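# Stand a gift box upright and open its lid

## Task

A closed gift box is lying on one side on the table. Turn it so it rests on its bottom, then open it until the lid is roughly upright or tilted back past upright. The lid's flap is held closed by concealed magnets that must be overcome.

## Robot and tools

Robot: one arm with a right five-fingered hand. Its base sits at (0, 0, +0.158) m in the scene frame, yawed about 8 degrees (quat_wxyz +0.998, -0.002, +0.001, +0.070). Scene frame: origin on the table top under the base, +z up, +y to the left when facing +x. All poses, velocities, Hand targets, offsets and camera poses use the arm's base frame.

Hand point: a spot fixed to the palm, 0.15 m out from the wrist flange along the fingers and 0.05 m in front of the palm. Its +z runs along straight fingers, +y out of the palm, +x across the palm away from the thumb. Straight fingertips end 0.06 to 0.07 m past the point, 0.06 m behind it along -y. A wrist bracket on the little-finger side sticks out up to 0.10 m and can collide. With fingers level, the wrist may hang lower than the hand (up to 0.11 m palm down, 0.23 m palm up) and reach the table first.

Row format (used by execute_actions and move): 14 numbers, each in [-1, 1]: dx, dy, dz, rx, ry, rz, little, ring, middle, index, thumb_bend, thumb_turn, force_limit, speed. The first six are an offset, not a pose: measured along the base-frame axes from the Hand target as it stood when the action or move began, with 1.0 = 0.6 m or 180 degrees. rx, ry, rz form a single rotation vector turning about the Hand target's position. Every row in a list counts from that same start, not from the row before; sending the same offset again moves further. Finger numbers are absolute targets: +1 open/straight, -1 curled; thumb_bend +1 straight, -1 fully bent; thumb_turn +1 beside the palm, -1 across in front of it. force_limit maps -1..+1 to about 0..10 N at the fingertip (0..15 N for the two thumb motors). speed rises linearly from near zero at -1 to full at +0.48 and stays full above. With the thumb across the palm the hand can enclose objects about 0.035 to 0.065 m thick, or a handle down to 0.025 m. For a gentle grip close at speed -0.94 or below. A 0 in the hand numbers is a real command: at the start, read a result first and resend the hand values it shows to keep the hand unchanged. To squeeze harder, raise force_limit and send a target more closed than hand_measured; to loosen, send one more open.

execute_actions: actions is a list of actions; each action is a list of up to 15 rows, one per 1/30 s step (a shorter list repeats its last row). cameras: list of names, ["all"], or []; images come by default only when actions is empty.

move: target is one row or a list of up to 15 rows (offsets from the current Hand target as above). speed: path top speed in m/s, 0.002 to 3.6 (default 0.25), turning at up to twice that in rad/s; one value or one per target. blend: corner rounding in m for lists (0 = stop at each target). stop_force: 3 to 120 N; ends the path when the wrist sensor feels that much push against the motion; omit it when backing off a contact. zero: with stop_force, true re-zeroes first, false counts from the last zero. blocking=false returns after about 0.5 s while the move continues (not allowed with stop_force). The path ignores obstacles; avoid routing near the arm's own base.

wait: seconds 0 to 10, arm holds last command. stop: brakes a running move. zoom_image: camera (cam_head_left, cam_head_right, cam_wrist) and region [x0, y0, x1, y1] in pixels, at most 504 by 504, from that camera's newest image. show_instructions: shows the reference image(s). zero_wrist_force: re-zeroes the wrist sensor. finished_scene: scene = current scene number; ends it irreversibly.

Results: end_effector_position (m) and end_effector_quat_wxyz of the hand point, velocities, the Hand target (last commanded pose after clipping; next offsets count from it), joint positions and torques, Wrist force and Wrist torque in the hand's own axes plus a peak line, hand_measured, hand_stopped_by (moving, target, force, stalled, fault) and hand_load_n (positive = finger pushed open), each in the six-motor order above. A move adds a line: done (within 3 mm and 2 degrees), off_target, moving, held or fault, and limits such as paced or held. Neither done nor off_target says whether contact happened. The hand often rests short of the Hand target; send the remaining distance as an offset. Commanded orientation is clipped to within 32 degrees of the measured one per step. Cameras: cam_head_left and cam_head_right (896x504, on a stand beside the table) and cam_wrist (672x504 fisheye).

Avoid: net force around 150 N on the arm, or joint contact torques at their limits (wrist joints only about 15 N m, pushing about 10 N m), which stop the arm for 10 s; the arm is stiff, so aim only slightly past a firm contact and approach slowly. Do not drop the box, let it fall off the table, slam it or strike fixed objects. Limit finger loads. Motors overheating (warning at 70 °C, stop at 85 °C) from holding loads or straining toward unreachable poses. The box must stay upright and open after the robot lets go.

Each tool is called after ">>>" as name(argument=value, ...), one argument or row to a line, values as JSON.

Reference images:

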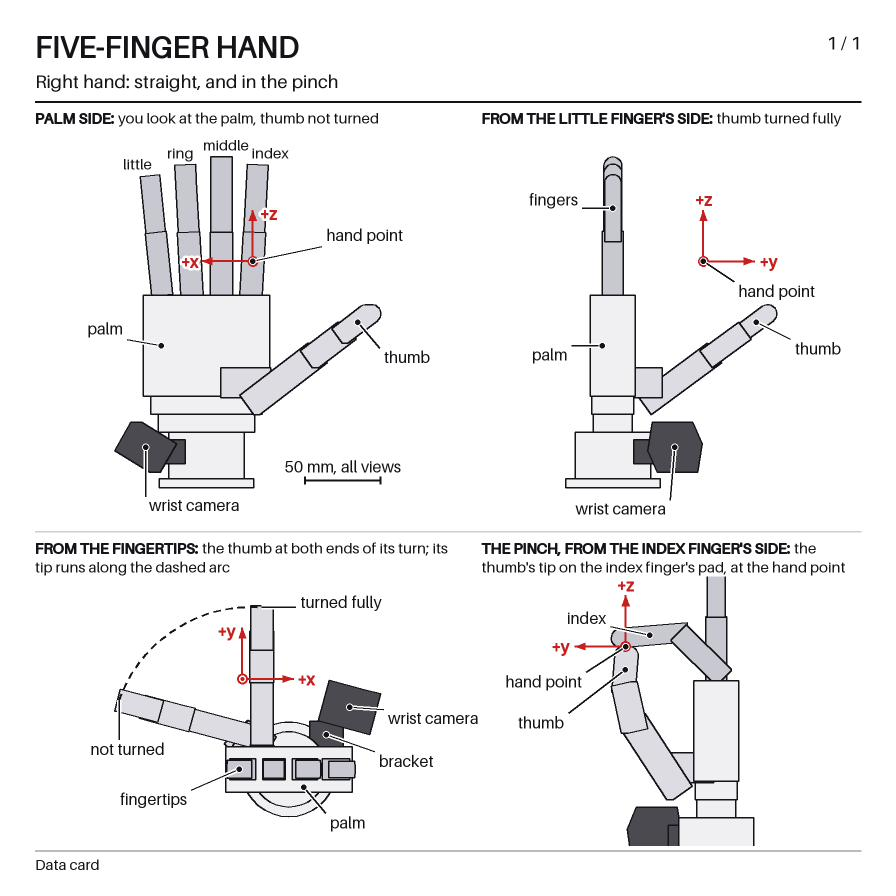

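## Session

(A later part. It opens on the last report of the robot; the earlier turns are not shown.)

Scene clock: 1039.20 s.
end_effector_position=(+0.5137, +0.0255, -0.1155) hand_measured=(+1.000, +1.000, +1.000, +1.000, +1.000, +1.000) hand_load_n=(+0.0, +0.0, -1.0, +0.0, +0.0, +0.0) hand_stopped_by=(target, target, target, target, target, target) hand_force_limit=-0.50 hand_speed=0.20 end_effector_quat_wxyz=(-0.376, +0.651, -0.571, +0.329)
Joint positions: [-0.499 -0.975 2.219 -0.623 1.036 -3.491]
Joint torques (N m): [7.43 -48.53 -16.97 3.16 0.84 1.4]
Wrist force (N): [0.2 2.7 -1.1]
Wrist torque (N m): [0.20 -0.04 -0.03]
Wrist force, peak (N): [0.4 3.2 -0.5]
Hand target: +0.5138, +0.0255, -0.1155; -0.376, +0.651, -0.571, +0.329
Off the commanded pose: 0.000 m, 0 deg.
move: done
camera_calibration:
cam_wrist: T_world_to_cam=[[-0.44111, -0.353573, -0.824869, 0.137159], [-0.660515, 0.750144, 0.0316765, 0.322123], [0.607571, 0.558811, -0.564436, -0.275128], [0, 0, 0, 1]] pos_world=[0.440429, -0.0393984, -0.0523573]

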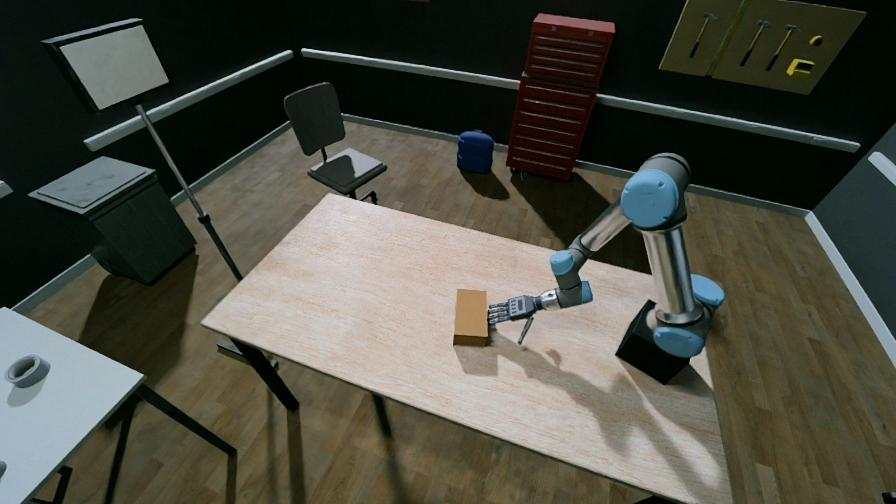

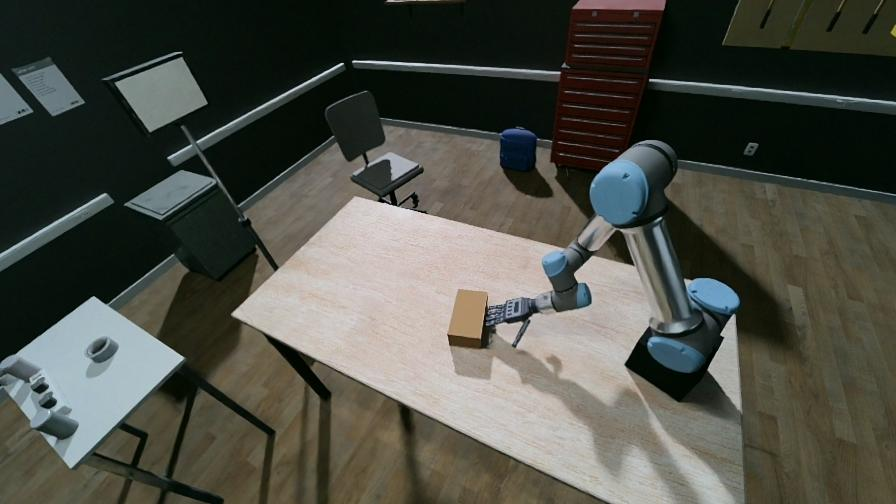

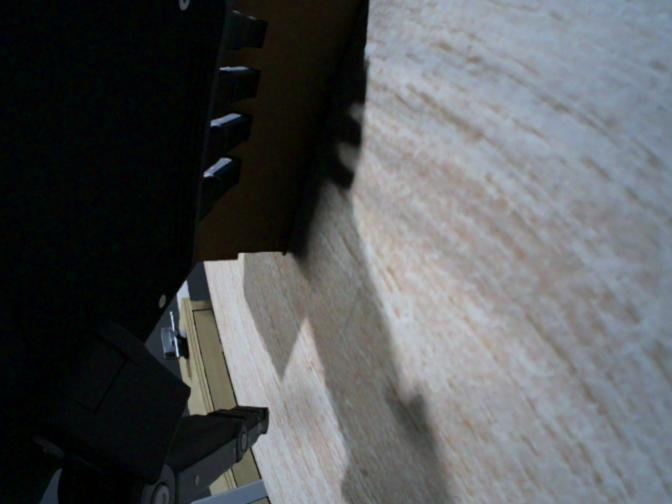

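>>> move(
  target=[
    [-0.0833, -0.0083, 0.2, 0, 0, 0, -1, -1, -1, 1, 1, 1, -0.5, 0.2],
    [0.0975, -0.3757, 0.1925, 0.0599, -0.0974, 0.2665, -1, -1, -1, 1, 1, 1, -0.5, 0.2],
    [0.0975, -0.3757, -0.0528, 0.0599, -0.0974, 0.2665, -1, -1, -1, 1, 1, 1, -0.5, 0.2],
  ],
  speed=[0.3, 0.3, 0.15],
  blend=[0.03, 0.03, 0],
  cameras=["all"],
)

>>> zoom_image(
  camera="cam_head_left",
  region=[440, 240, 580, 370],
)

>>> zoom_image(
  camera="cam_head_right",
  region=[430, 240, 570, 370],
)

Scene clock: 1265.30 s.
end_effector_position=(+0.5709, -0.1987, -0.1074) hand_measured=(-1.000, -1.000, -1.000, +1.000, +1.000, +1.000) hand_load_n=(+0.0, +0.0, +0.0, +0.0, +0.0, +0.0) hand_stopped_by=(target, target, target, target, target, target) hand_force_limit=-0.50 hand_speed=0.20 end_effector_quat_wxyz=(-0.607, +0.735, -0.232, +0.192)
Joint positions: [-0.942 -0.157 1.092 1.67 0.38 -5.778]
Joint torques (N m): [-0.29 -53.19 -11.36 1.93 -0.52 -0.31]
Wrist force (N): [0.6 2.0 -0.3]
Wrist torque (N m): [0.20 -0.15 0.05]
Wrist force, peak (N): [0.9 9.9 1.1]
Hand target: +0.5709, -0.1987, -0.1074; -0.607, +0.735, -0.232, +0.192 (not the last commanded pose)
Off the commanded pose: 0.040 m, 1 deg.
FORCE FAULT: contact force on the arm reached its limit, and the arm stopped for 10 seconds. The contact can be on any part of the arm, not only on its tool. That time counts as 20 of the actions that you can send in this scene. The arm's remaining commands of this call were not run. The arm's target is now where it stood when the stop ended, not its last command. The arm accepts commands again.
move: fault; path passed 2 of 3 targets
camera_calibration:
cam_wrist: T_world_to_cam=[[0.132182, -0.321209, -0.937738, -0.243315], [-0.987651, 0.0375886, -0.152093, 0.553286], [0.084102, 0.946262, -0.312274, 0.222955], [0, 0, 0, 1]] pos_world=[0.559864, -0.309926, -0.074392]

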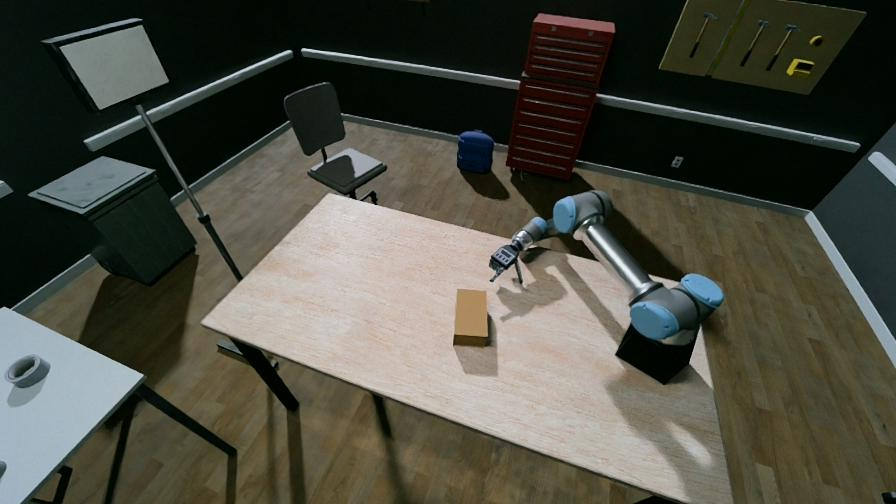

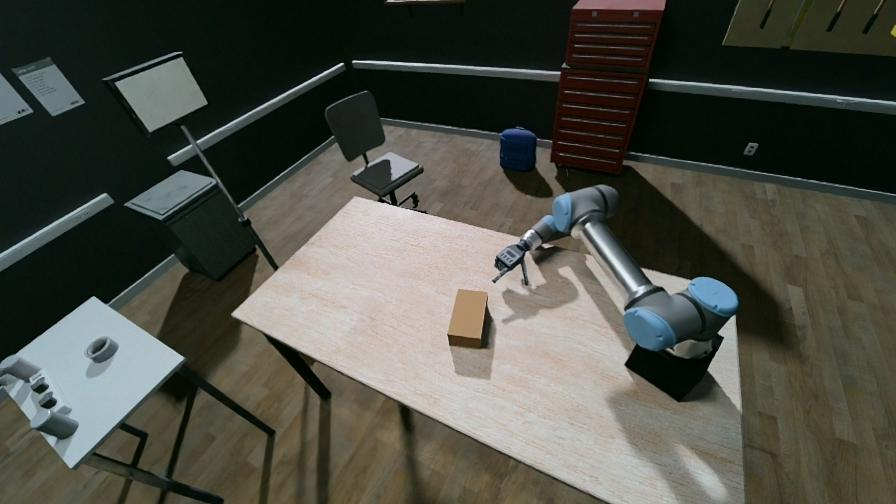

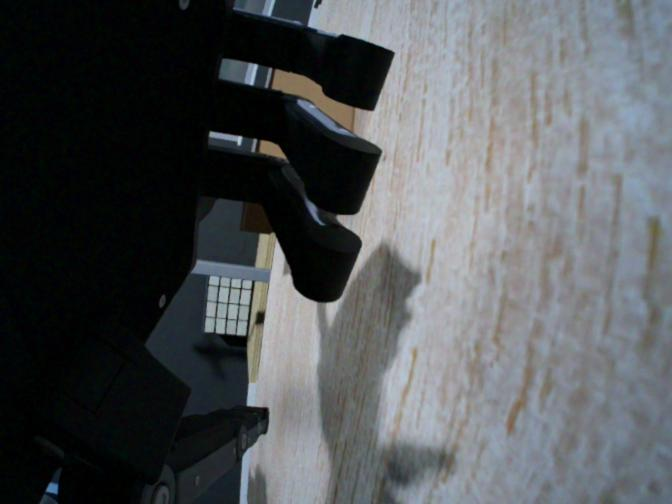

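Scaled by 3.600 from the camera's 896x504 image, which has a finer 1280x720 frame.

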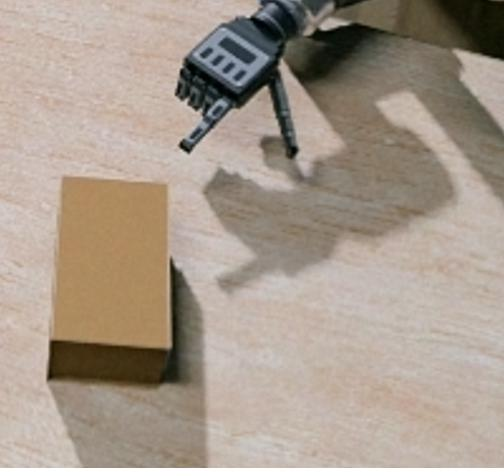

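Scaled by 3.600 from the camera's 896x504 image, which has a finer 1280x720 frame.

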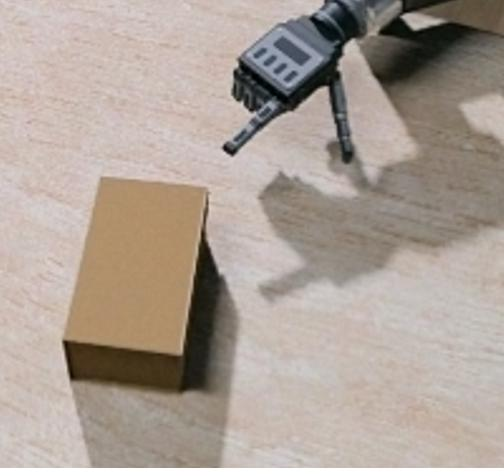

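>>> move(
  target=[-0.05, 0, 0.4, 0, 0, 0, -1, -1, -1, 1, 1, 1, -0.5, 0.2],
  speed=0.15,
  cameras=["cam_head_left", "cam_head_right"],
)

Scene clock: 1347.73 s.
end_effector_position=(+0.5409, -0.1987, +0.1324) hand_measured=(-1.000, -1.000, -1.000, +1.000, +1.000, +1.000) hand_load_n=(+0.0, +0.0, +0.0, +0.0, +0.0, +0.0) hand_stopped_by=(target, target, target, target, target, target) hand_force_limit=-0.50 hand_speed=0.20 end_effector_quat_wxyz=(-0.607, +0.735, -0.232, +0.192)
Joint positions: [-0.984 -0.647 1.398 1.902 0.416 -5.831]
Joint torques (N m): [-7.06 -71.04 1.62 4.44 0.78 -1.22]
Wrist force (N): [0.5 2.1 -0.3]
Wrist torque (N m): [0.20 -0.11 0.05]
Wrist force, peak (N): [0.1 3.6 -0.3]
Hand target: +0.5409, -0.1987, +0.1326; -0.607, +0.735, -0.232, +0.192
Off the commanded pose: 0.000 m, 0 deg.
move: done
Images, in order (width x height): cam_head_left 896x504, cam_head_right 896x504.

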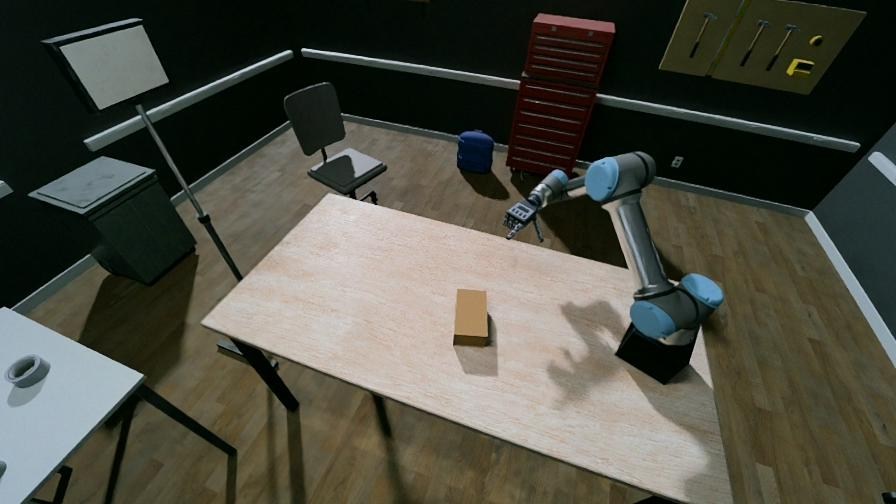

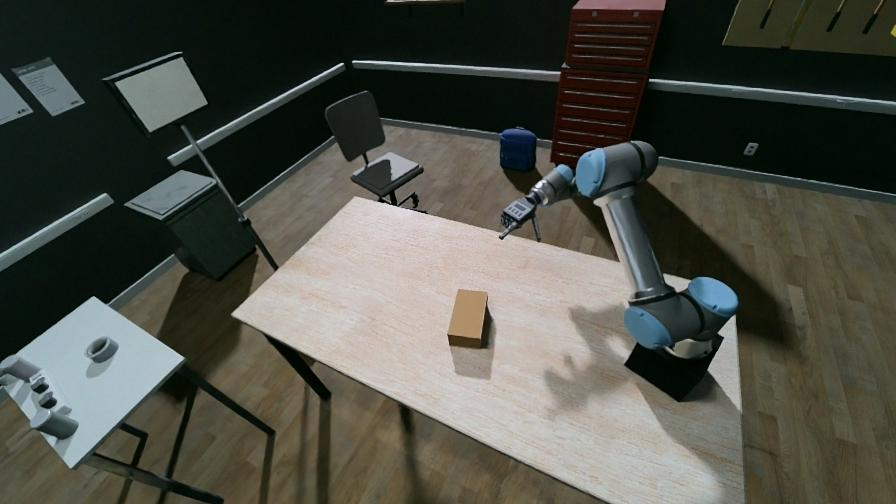

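>>> move(
  target=[0.115, 0.632, -0.055, -0.434, 0.111, 0.192, -1, -1, -1, -0.24, 1, 1, -0.5, 0.2],
  speed=0.3,
  cameras=["all"],
)

Scene clock: 1574.70 s.
end_effector_position=(+0.6099, +0.1805, +0.0995) hand_measured=(-1.000, -1.000, -1.000, -0.240, +1.000, +1.000) hand_load_n=(+0.0, +0.0, +0.0, +0.0, +0.0, +0.0) hand_stopped_by=(target, target, target, target, target, target) hand_force_limit=-0.50 hand_speed=0.20 end_effector_quat_wxyz=(+0.000, +0.998, +0.056, +0.000)
Joint positions: [0.17 -0.496 0.534 1.533 1.572 -4.654]
Joint torques (N m): [5.61 -33.17 -31.01 6.02 1.54 1.49]
Wrist force (N): [-0.1 0.6 0.4]
Wrist torque (N m): [0.07 0.02 -0.03]
Wrist force, peak (N): [1.2 3.7 -5.9]
Hand target: +0.6099, +0.1805, +0.0996; +0.001, +0.998, +0.056, +0.000
Off the commanded pose: 0.000 m, 0 deg.
move: done
camera_calibration:
cam_wrist: T_world_to_cam=[[0.397475, -0.91759, 0.00649966, -0.0806786], [-0.796758, -0.341603, 0.498482, 0.496183], [-0.455182, -0.203313, -0.866876, 0.517065], [0, 0, 0, 1]] pos_world=[0.662764, 0.200593, 0.201417]

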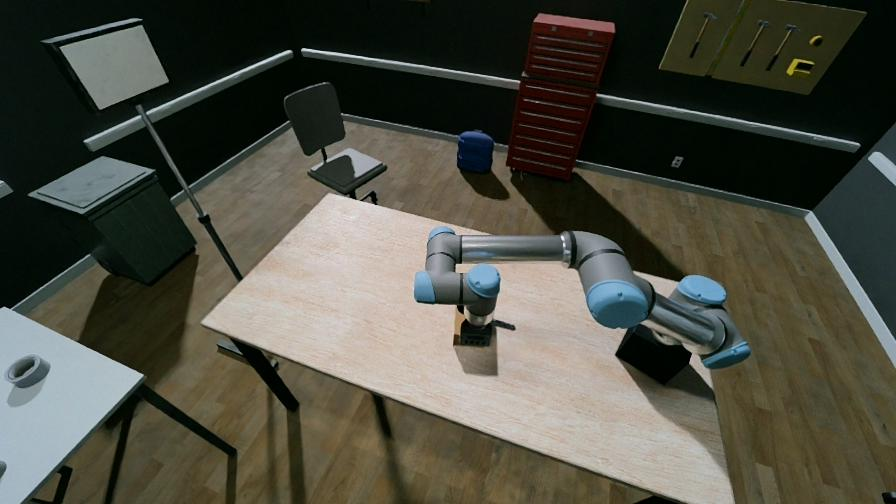

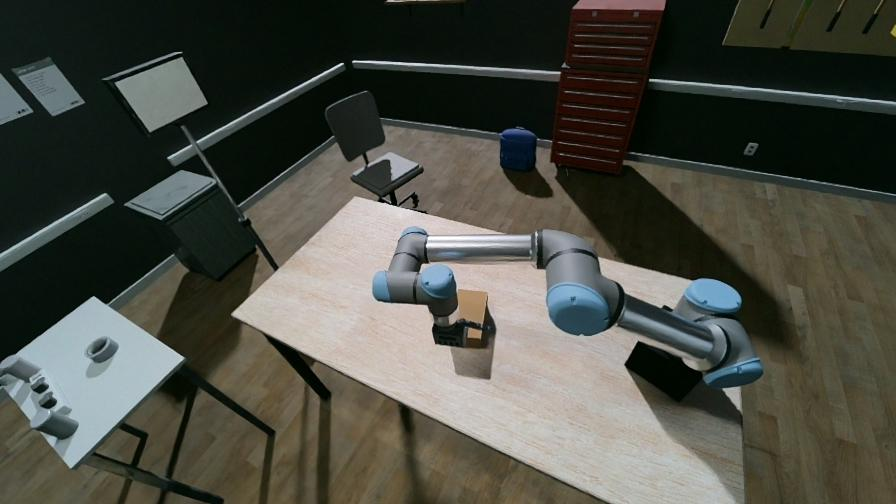

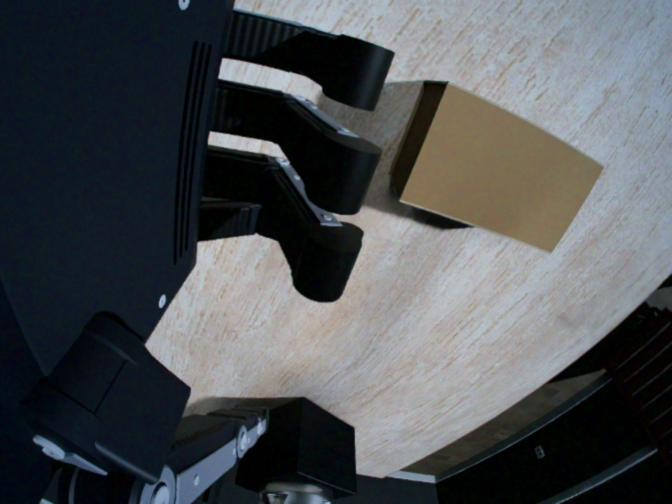

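>>> move(
  target=[-0.003, 0, -0.319, 0, 0, 0, -1, -1, -1, -0.24, 1, 1, -0.5, 0.2],
  speed=0.2,
  cameras=["all"],
)

Scene clock: 1584.07 s.
end_effector_position=(+0.6081, +0.1805, -0.0917) hand_measured=(-1.000, -1.000, -1.000, -0.240, +1.000, +1.000) hand_load_n=(+0.0, +0.0, +0.0, +0.0, +0.0, +0.0) hand_stopped_by=(target, target, target, target, target, target) hand_force_limit=-0.50 hand_speed=0.20 end_effector_quat_wxyz=(+0.000, +0.998, +0.056, +0.000)
Joint positions: [0.17 -0.342 0.726 1.188 1.572 -4.653]
Joint torques (N m): [5.73 -33.3 -30.29 -0.54 -0.28 -0.05]
Wrist force (N): [-0.1 0.3 0.2]
Wrist torque (N m): [0.03 0.03 -0.05]
Wrist force, peak (N): [0.1 0.6 1.6]
Hand target: +0.6081, +0.1805, -0.0918; +0.001, +0.998, +0.056, +0.000
Off the commanded pose: 0.000 m, 0 deg.
move: done
camera_calibration:
cam_wrist: T_world_to_cam=[[0.397428, -0.91761, 0.00659149, -0.0786854], [-0.796742, -0.341497, 0.498579, 0.590075], [-0.45525, -0.203401, -0.866819, 0.350475], [0, 0, 0, 1]] pos_world=[0.660964, 0.200593, 0.0101173]

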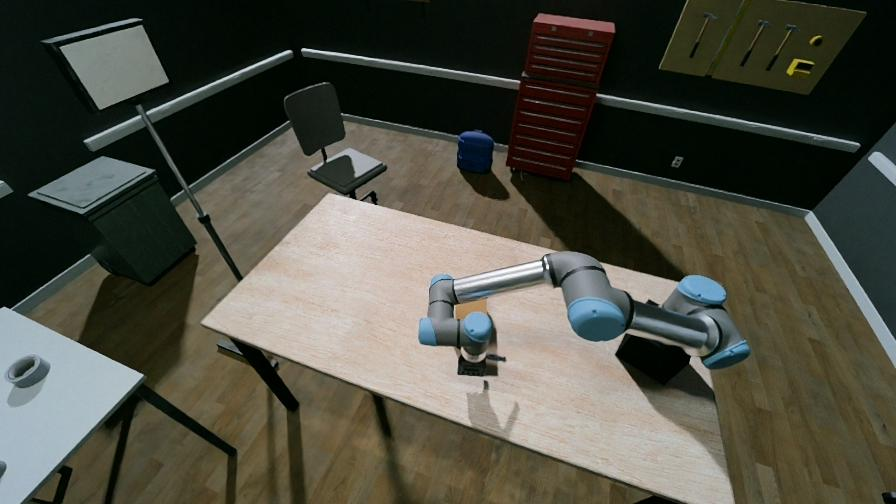

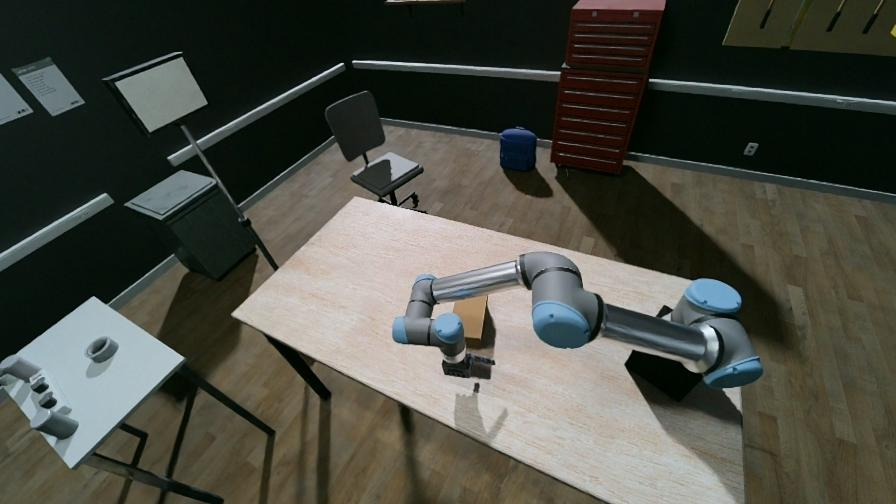

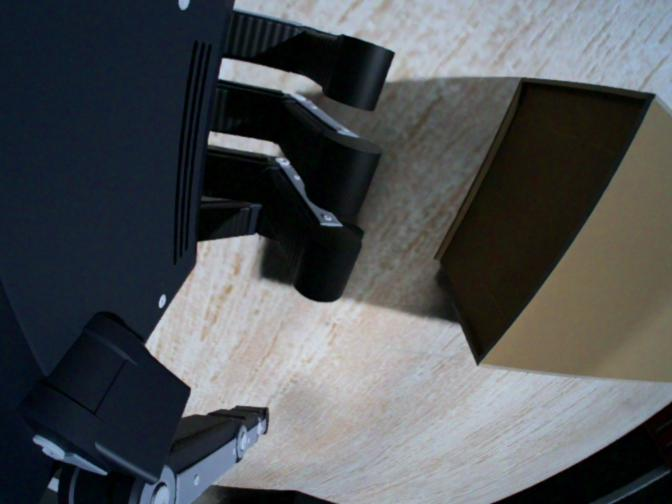

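>>> move(
  target=[0.008, -0.0745, 0, 0, 0, 0, -1, -1, -1, -0.24, 1, 1, -0.5, 0.2],
  speed=0.15,
)

>>> move(
  target=[0.009, -0.08, 0, 0, 0, 0, -1, -1, -1, -0.24, 1, 1, -0.5, 0.2],
  speed=0.012,
  stop_force=3,
  cameras=["cam_wrist"],
)

Scene clock: 1610.97 s.
end_effector_position=(+0.6129, +0.1359, -0.0919) hand_measured=(-1.000, -1.000, -1.000, -0.240, +1.000, +1.000) hand_load_n=(+0.0, +0.0, +0.0, +0.0, -0.5, +0.0) hand_stopped_by=(target, target, target, target, target, target) hand_force_limit=-0.50 hand_speed=0.20 end_effector_quat_wxyz=(+0.001, +0.998, +0.056, +0.000)
Joint positions: [0.102 -0.374 0.794 1.152 1.572 -4.721]
Joint torques (N m): [-5.61 -81.58 -2.88 -0.8 -0.45 -1.68]
Wrist force (N): [-0.1 0.6 0.2]
Wrist torque (N m): [0.07 0.03 0.04]
Wrist force, peak (N): [-0.9 -4.4 0.7]
Hand target: +0.6129, +0.1358, -0.0918; +0.001, +0.998, +0.056, +0.000
Off the commanded pose: 0.000 m, 0 deg.
move: done

Scene clock: 1615.87 s.
end_effector_position=(+0.6183, +0.0878, -0.0918) hand_measured=(-1.000, -1.000, -1.000, -0.240, +1.000, +1.000) hand_load_n=(+0.0, +0.0, +0.0, +0.5, +0.0, +0.0) hand_stopped_by=(target, target, target, target, target, target) hand_force_limit=-0.50 hand_speed=0.20 end_effector_quat_wxyz=(+0.001, +0.998, +0.056, +0.000)
Joint positions: [0.028 -0.397 0.841 1.127 1.572 -4.796]
Joint torques (N m): [-7.83 -81.67 0.03 -0.81 0.48 -1.33]
Wrist force (N): [-0.2 -0.4 0.8]
Wrist torque (N m): [0.02 0.00 0.02]
Wrist force, peak (N): [0.0 1.3 0.4]
Hand target: +0.6183, +0.0878, -0.0918; +0.001, +0.998, +0.056, +0.000
Off the commanded pose: 0.000 m, 0 deg.
move: done
camera_calibration:
cam_wrist: T_world_to_cam=[[0.397428, -0.91761, 0.00659149, -0.167841], [-0.796742, -0.341497, 0.498579, 0.566675], [-0.45525, -0.203401, -0.866819, 0.336222], [0, 0, 0, 1]] pos_world=[0.671264, 0.107893, 0.0100173]
Images, in order (width x height): cam_wrist 672x504.

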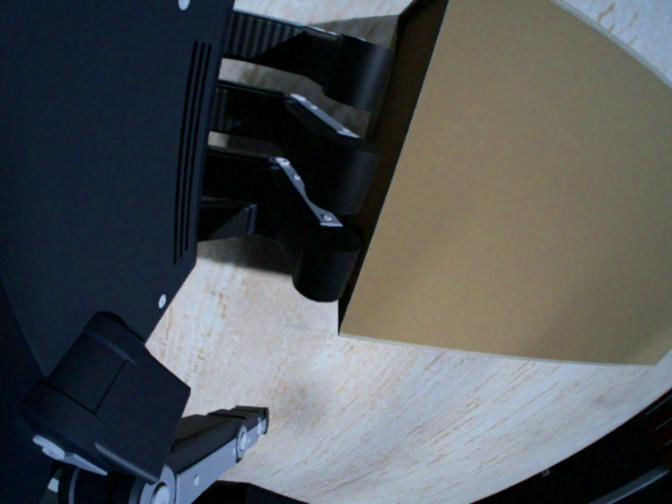

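>>> move(
  target=[0, 0, 0.05, 0, 0, 0, -1, -1, -1, -0.24, 1, 1, -0.5, 0.2],
  speed=0.015,
  stop_force=3,
  cameras=["cam_wrist"],
)

Scene clock: 1652.53 s.
end_effector_position=(+0.6183, +0.0878, -0.0618) hand_measured=(-1.000, -1.000, -1.000, -0.240, +1.000, +1.000) hand_load_n=(+0.0, +0.0, +0.0, +1.5, +0.0, +0.0) hand_stopped_by=(target, target, target, target, target, target) hand_force_limit=-0.50 hand_speed=0.20 end_effector_quat_wxyz=(+0.001, +0.998, +0.056, +0.000)
Joint positions: [0.028 -0.436 0.839 1.169 1.572 -4.796]
Joint torques (N m): [-4.75 -82.71 -30.21 6.01 -0.25 -1.32]
Wrist force (N): [-0.2 0.6 1.1]
Wrist torque (N m): [0.09 0.02 0.05]
Wrist force, peak (N): [0.0 0.4 1.8]
Hand target: +0.6183, +0.0878, -0.0618; +0.001, +0.998, +0.056, +0.000
Off the commanded pose: 0.000 m, 0 deg.
move: done
camera_calibration:
cam_wrist: T_world_to_cam=[[0.397428, -0.91761, 0.00659149, -0.168038], [-0.796742, -0.341497, 0.498579, 0.551718], [-0.45525, -0.203401, -0.866819, 0.362226], [0, 0, 0, 1]] pos_world=[0.671264, 0.107893, 0.0400173]
Images, in order (width x height): cam_wrist 672x504.

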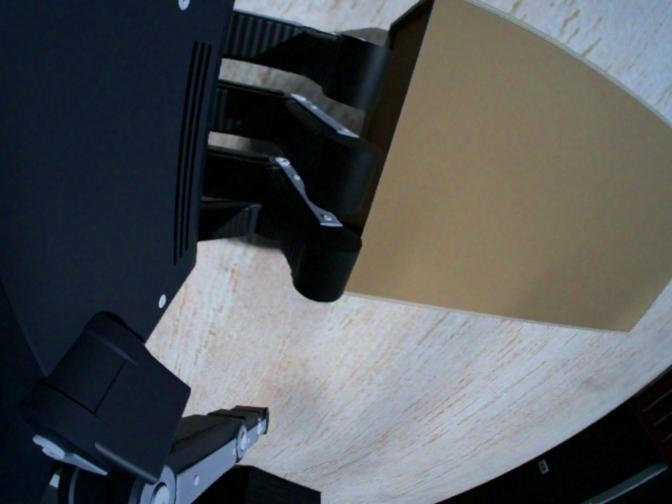

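>>> wait(
  seconds=0.1,
  cameras=["cam_head_right", "cam_wrist"],
)

>>> zoom_image(
  camera="cam_head_right",
  region=[400, 260, 530, 390],
)

Scene clock: 1658.67 s.
end_effector_position=(+0.6183, +0.0878, -0.0618) hand_measured=(-1.000, -1.000, -1.000, -0.240, +1.000, +1.000) hand_load_n=(+0.0, +0.0, +0.0, +1.0, +0.0, +0.0) hand_stopped_by=(target, target, target, target, target, target) hand_force_limit=-0.50 hand_speed=0.20 end_effector_quat_wxyz=(+0.001, +0.998, +0.056, +0.000)
Joint positions: [0.028 -0.436 0.839 1.169 1.572 -4.796]
Joint torques (N m): [-2.77 -81.24 -30.64 5.92 -0.22 -1.37]
Wrist force (N): [-0.3 0.4 1.1]
Wrist torque (N m): [0.07 0.04 0.03]
Wrist force, peak (N): [0.1 0.6 1.7]
Hand target: +0.6183, +0.0878, -0.0618; +0.001, +0.998, +0.056, +0.000
Off the commanded pose: 0.000 m, 0 deg.
wait: 0.10 s; at rest from the start
camera_calibration:
cam_wrist: T_world_to_cam=[[0.397428, -0.91761, 0.00659149, -0.168038], [-0.796742, -0.341497, 0.498579, 0.551718], [-0.45525, -0.203401, -0.866819, 0.362226], [0, 0, 0, 1]] pos_world=[0.671264, 0.107893, 0.0400173]
Images, in order (width x height): cam_head_right 896x504, cam_wrist 672x504.

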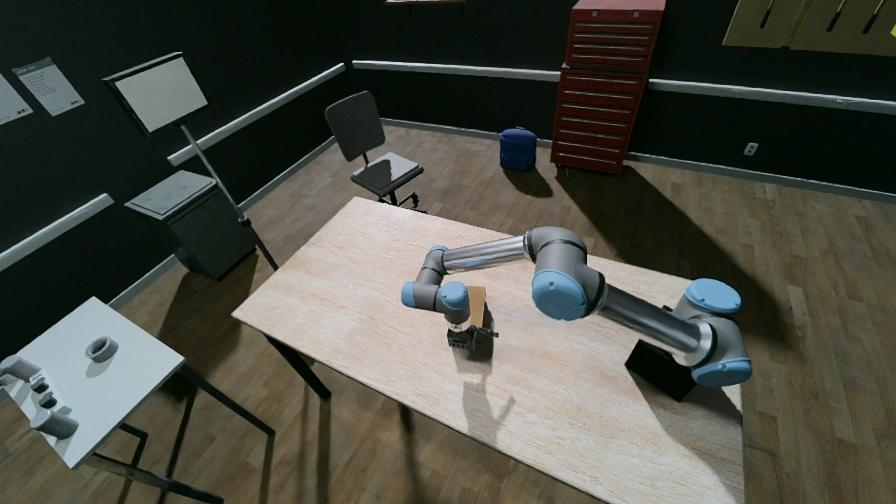

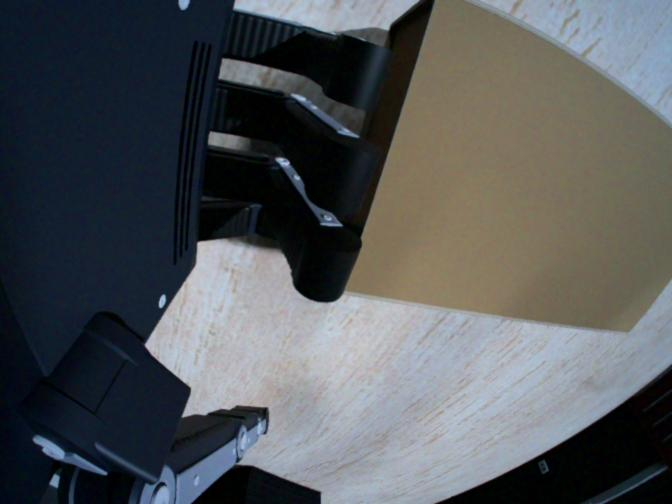

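Scaled by 3.877 from the camera's 896x504 image, which has a finer 1280x720 frame.

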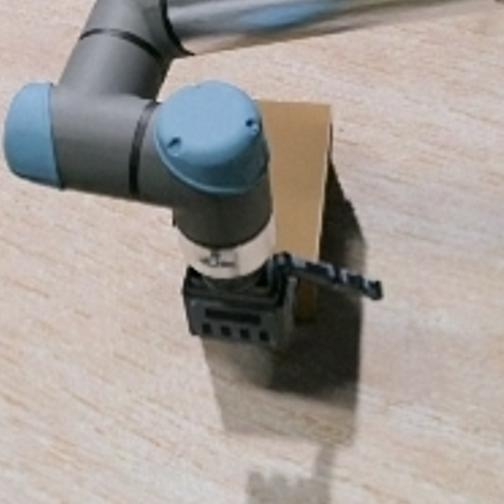

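>>> move(
  target=[
    [-0.0056, 0.0497, 0, 0, 0, 0, -1, -1, -1, -0.24, 1, 1, -0.5, 0.2],
    [-0.0056, 0.0497, -0.085, 0, 0, 0, -1, -1, -1, -0.24, 1, 1, -0.5, 0.2],
  ],
  speed=0.08,
  cameras=["all"],
)

>>> zoom_image(
  camera="cam_head_left",
  region=[410, 260, 540, 390],
)

>>> zoom_image(
  camera="cam_wrist",
  region=[200, 0, 504, 380],
)

Scene clock: 1697.30 s.
end_effector_position=(+0.6149, +0.1176, -0.1127) hand_measured=(-1.000, -1.000, -1.000, -0.240, +1.000, +1.000) hand_load_n=(+0.0, +0.0, +0.0, +0.0, +0.0, -0.5) hand_stopped_by=(target, target, target, target, target, target) hand_force_limit=-0.50 hand_speed=0.20 end_effector_quat_wxyz=(+0.000, +0.998, +0.056, +0.000)
Joint positions: [0.074 -0.355 0.812 1.115 1.572 -4.75]
Joint torques (N m): [5.91 -32.9 -31.2 -0.71 0.92 1.69]
Wrist force (N): [-0.1 0.6 0.5]
Wrist torque (N m): [0.06 0.02 -0.06]
Wrist force, peak (N): [0.1 2.9 1.2]
Hand target: +0.6149, +0.1176, -0.1128; +0.001, +0.998, +0.056, +0.000
Off the commanded pose: 0.000 m, 0 deg.
move: done
camera_calibration:
cam_wrist: T_world_to_cam=[[0.397428, -0.91761, 0.00659149, -0.138915], [-0.796742, -0.341497, 0.498579, 0.584597], [-0.45525, -0.203401, -0.866819, 0.322639], [0, 0, 0, 1]] pos_world=[0.667864, 0.137793, -0.0108827]

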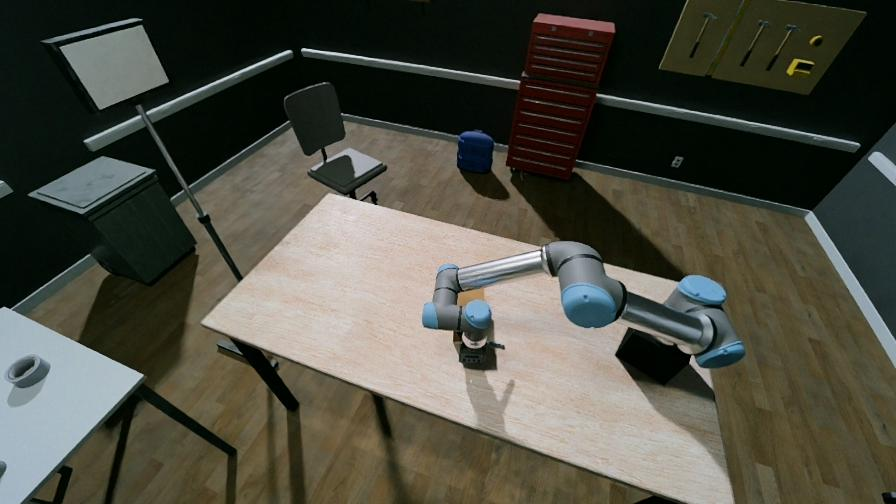

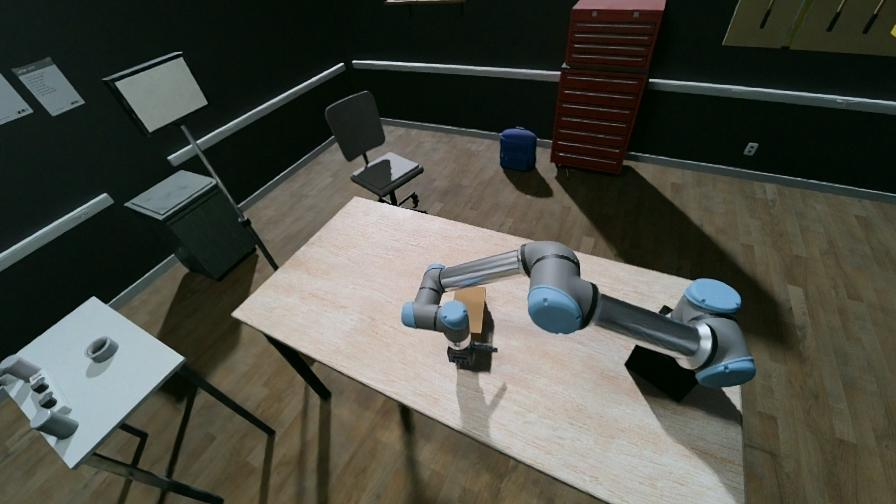

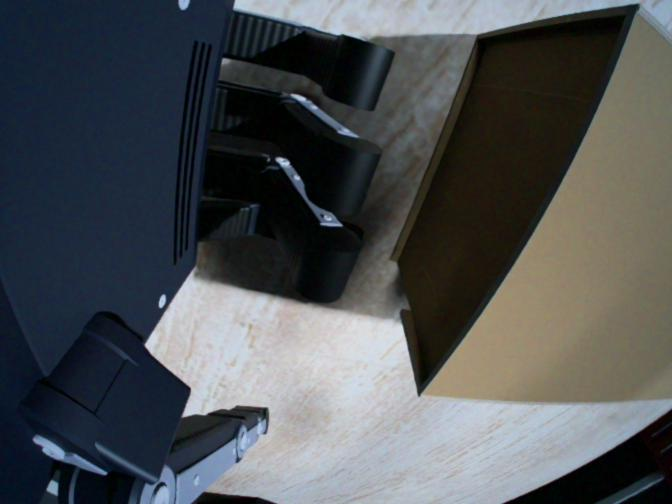

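Scaled by 3.877 from the camera's 896x504 image, which has a finer 1280x720 frame.

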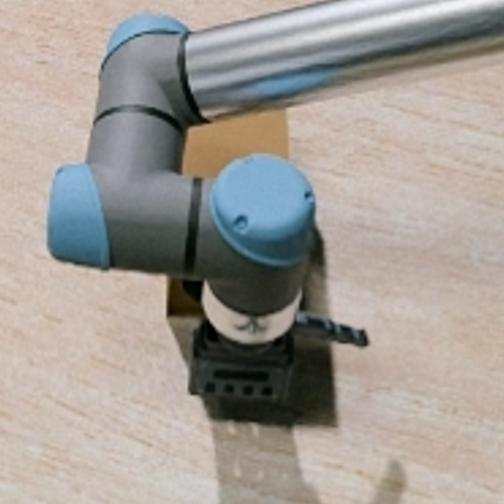

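Scaled by 1.326 from the camera's 672x504 image, which has a finer 960x720 frame.

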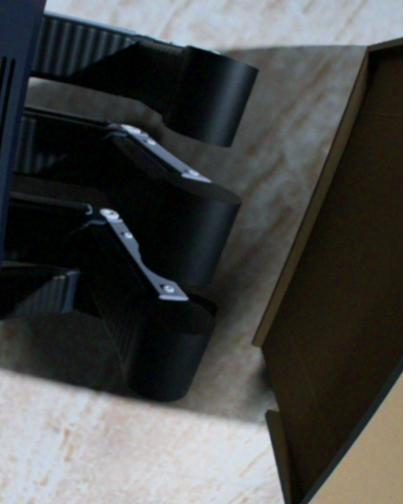

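>>> move(
  target=[0.0053, -0.0467, 0, 0, 0, 0, -1, -1, -1, -0.24, 1, 1, -0.5, 0.2],
  speed=0.015,
  stop_force=3,
  cameras=["cam_wrist"],
)

>>> zoom_image(
  camera="cam_wrist",
  region=[200, 0, 504, 380],
)

Scene clock: 1749.73 s.
end_effector_position=(+0.6181, +0.0896, -0.1128) hand_measured=(-1.000, -1.000, -1.000, -0.240, +1.000, +1.000) hand_load_n=(+0.0, +0.0, +0.0, +0.0, +0.0, +0.0) hand_stopped_by=(target, target, target, target, target, target) hand_force_limit=-0.50 hand_speed=0.20 end_effector_quat_wxyz=(+0.001, +0.998, +0.056, +0.000)
Joint positions: [0.031 -0.367 0.837 1.101 1.572 -4.793]
Joint torques (N m): [-7.4 -81.72 -1.2 -0.93 0.1 -1.49]
Wrist force (N): [-0.1 0.7 0.1]
Wrist torque (N m): [0.10 0.03 0.03]
Wrist force, peak (N): [0.1 1.1 0.8]
Hand target: +0.6181, +0.0896, -0.1128; +0.001, +0.998, +0.056, +0.000
Off the commanded pose: 0.000 m, 0 deg.
move: done
camera_calibration:
cam_wrist: T_world_to_cam=[[0.397428, -0.91761, 0.00659149, -0.165971], [-0.796742, -0.341497, 0.498579, 0.5776], [-0.45525, -0.203401, -0.866819, 0.318294], [0, 0, 0, 1]] pos_world=[0.671064, 0.109693, -0.0109827]
Images, in order (width x height): cam_wrist 672x504.

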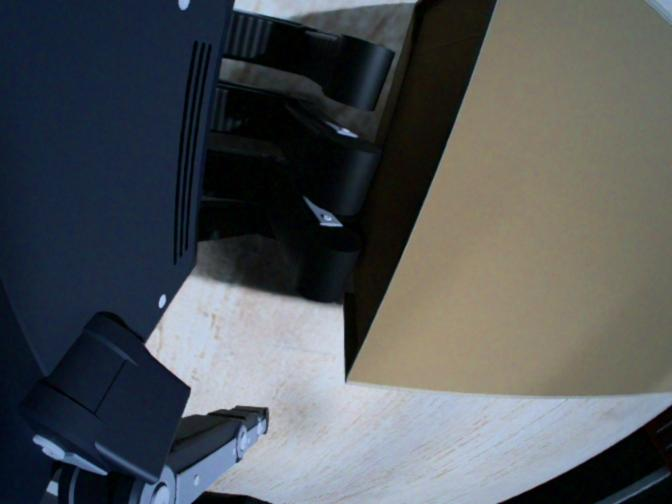

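Scaled by 1.326 from the camera's 672x504 image, which has a finer 960x720 frame.

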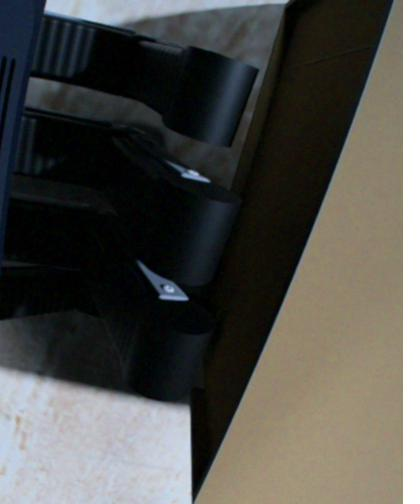

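>>> move(
  target=[0.0019, -0.0166, 0, 0, 0, 0, -1, -1, -1, -0.24, 1, 1, -0.5, 0.2],
  speed=0.01,
  stop_force=3,
  cameras=["cam_wrist"],
)

>>> zoom_image(
  camera="cam_wrist",
  region=[200, 0, 504, 380],
)

Scene clock: 1757.13 s.
end_effector_position=(+0.6192, +0.0797, -0.1128) hand_measured=(-1.000, -1.000, -1.000, -0.240, +1.000, +1.000) hand_load_n=(+0.0, +0.0, +0.0, +0.0, +0.0, +0.0) hand_stopped_by=(target, target, target, target, target, target) hand_force_limit=-0.50 hand_speed=0.20 end_effector_quat_wxyz=(+0.001, +0.998, +0.056, +0.000)
Joint positions: [0.015 -0.37 0.844 1.097 1.572 -4.808]
Joint torques (N m): [-7.49 -81.41 0.53 -0.83 0.93 -1.37]
Wrist force (N): [0.0 -0.4 0.2]
Wrist torque (N m): [0.03 -0.01 0.03]
Wrist force, peak (N): [0.0 1.0 0.3]
Hand target: +0.6192, +0.0797, -0.1128; +0.001, +0.998, +0.056, +0.000
Off the commanded pose: 0.000 m, 0 deg.
move: done
camera_calibration:
cam_wrist: T_world_to_cam=[[0.397428, -0.91761, 0.00659149, -0.175493], [-0.796742, -0.341497, 0.498579, 0.575096], [-0.45525, -0.203401, -0.866819, 0.316781], [0, 0, 0, 1]] pos_world=[0.672164, 0.0997933, -0.0109827]
Images, in order (width x height): cam_wrist 672x504.

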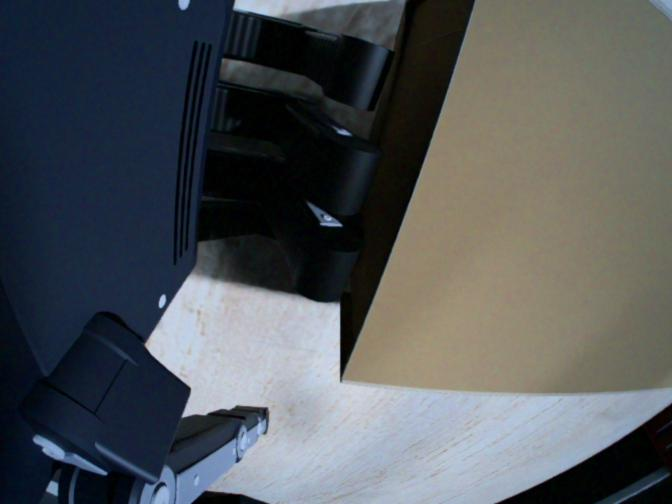

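Scaled by 1.326 from the camera's 672x504 image, which has a finer 960x720 frame.

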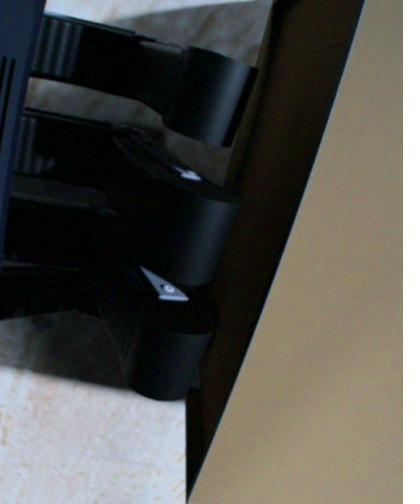

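>>> move(
  target=[
    [0.0009, -0.0083, 0, 0, 0, 0, -1, -1, -1, -0.24, 1, 1, -0.5, 0.2],
    [0.0013, -0.0116, 0.033, 0, 0, 0, -1, -1, -1, -0.24, 1, 1, -0.5, 0.2],
  ],
  speed=0.015,
  stop_force=3,
  cameras=["cam_wrist"],
)

>>> zoom_image(
  camera="cam_wrist",
  region=[200, 0, 504, 380],
)

Scene clock: 1856.50 s.
end_effector_position=(+0.6200, +0.0727, -0.0930) hand_measured=(-1.000, -1.000, -1.000, -0.240, +1.000, +1.000) hand_load_n=(+0.0, +0.0, +0.0, +0.5, -0.5, +0.0) hand_stopped_by=(target, target, target, target, target, target) hand_force_limit=-0.50 hand_speed=0.20 end_effector_quat_wxyz=(+0.001, +0.998, +0.056, +0.000)
Joint positions: [0.004 -0.4 0.851 1.12 1.572 -4.819]
Joint torques (N m): [-7.25 -81.87 -0.64 5.9 -0.25 -1.42]
Wrist force (N): [-0.2 -0.3 0.3]
Wrist torque (N m): [0.03 0.02 0.02]
Wrist force, peak (N): [0.1 -0.2 1.0]
Hand target: +0.6200, +0.0727, -0.0930; +0.001, +0.998, +0.056, +0.000
Off the commanded pose: 0.000 m, 0 deg.
move: done
camera_calibration:
cam_wrist: T_world_to_cam=[[0.397428, -0.91761, 0.00659149, -0.182364], [-0.796742, -0.341497, 0.498579, 0.563471], [-0.45525, -0.203401, -0.866819, 0.332884], [0, 0, 0, 1]] pos_world=[0.672964, 0.0927933, 0.0088173]
Images, in order (width x height): cam_wrist 672x504.

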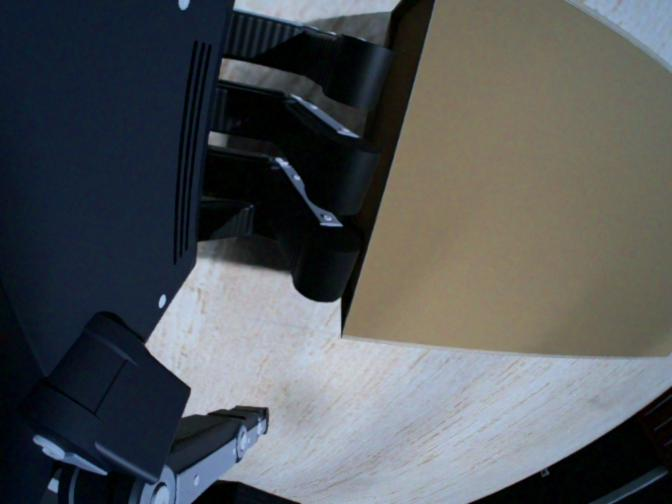

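Scaled by 1.326 from the camera's 672x504 image, which has a finer 960x720 frame.

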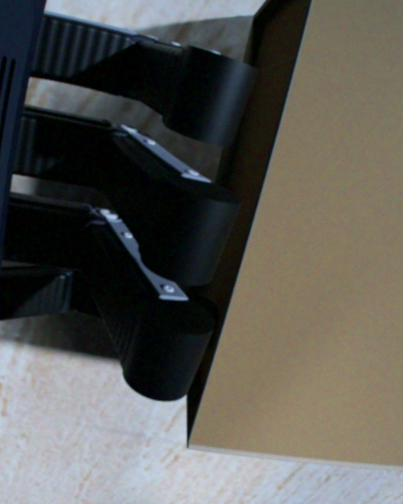

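>>> move(
  target=[0, 0, 0.0167, 0, 0, 0, -1, -1, -1, -0.24, 1, 1, -0.5, 0.2],
  speed=0.015,
  stop_force=3,
)

>>> move(
  target=[0, 0, 0.0133, 0, 0, 0, -1, -1, -1, -0.24, 1, 1, -0.5, 0.2],
  speed=0.015,
  stop_force=3,
  cameras=["cam_wrist"],
)

Scene clock: 1865.67 s.
end_effector_position=(+0.6200, +0.0727, -0.0830) hand_measured=(-1.000, -1.000, -1.000, -0.240, +1.000, +1.000) hand_load_n=(+0.0, +0.0, +0.0, +0.5, +0.0, +0.0) hand_stopped_by=(target, target, target, target, target, target) hand_force_limit=-0.50 hand_speed=0.20 end_effector_quat_wxyz=(+0.000, +0.998, +0.056, +0.000)
Joint positions: [0.004 -0.413 0.851 1.134 1.572 -4.819]
Joint torques (N m): [-7.51 -81.37 -22.64 6 -0.27 -1.43]
Wrist force (N): [-0.1 -0.1 0.6]
Wrist torque (N m): [0.05 0.02 0.03]
Wrist force, peak (N): [-0.1 0.1 1.2]
Hand target: +0.6200, +0.0727, -0.0830; +0.001, +0.998, +0.056, +0.000
Off the commanded pose: 0.000 m, 0 deg.
move: done

Scene clock: 1867.10 s.
end_effector_position=(+0.6200, +0.0727, -0.0750) hand_measured=(-1.000, -1.000, -1.000, -0.240, +1.000, +1.000) hand_load_n=(+0.0, +0.0, +0.0, +0.5, +0.0, +0.5) hand_stopped_by=(target, target, target, target, target, target) hand_force_limit=-0.50 hand_speed=0.20 end_effector_quat_wxyz=(+0.001, +0.998, +0.056, +0.000)
Joint positions: [0.004 -0.424 0.85 1.145 1.572 -4.819]
Joint torques (N m): [-7 -81.55 -29.78 5.9 -0.54 -1.48]
Wrist force (N): [-0.1 0.0 1.1]
Wrist torque (N m): [0.03 0.01 0.03]
Wrist force, peak (N): [-0.1 0.0 1.1]
Hand target: +0.6200, +0.0727, -0.0750; +0.001, +0.998, +0.056, +0.000
Off the commanded pose: 0.000 m, 0 deg.
move: done
camera_calibration:
cam_wrist: T_world_to_cam=[[0.397428, -0.91761, 0.00659149, -0.182483], [-0.796742, -0.341497, 0.498579, 0.554497], [-0.45525, -0.203401, -0.866819, 0.348487], [0, 0, 0, 1]] pos_world=[0.672964, 0.0927933, 0.0268173]
Images, in order (width x height): cam_wrist 672x504.

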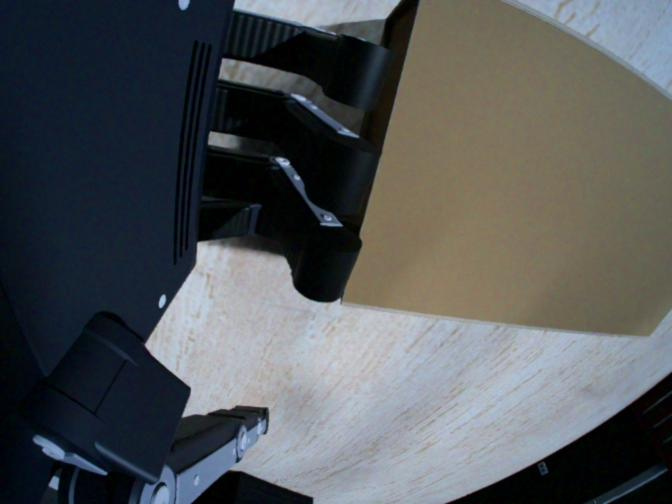

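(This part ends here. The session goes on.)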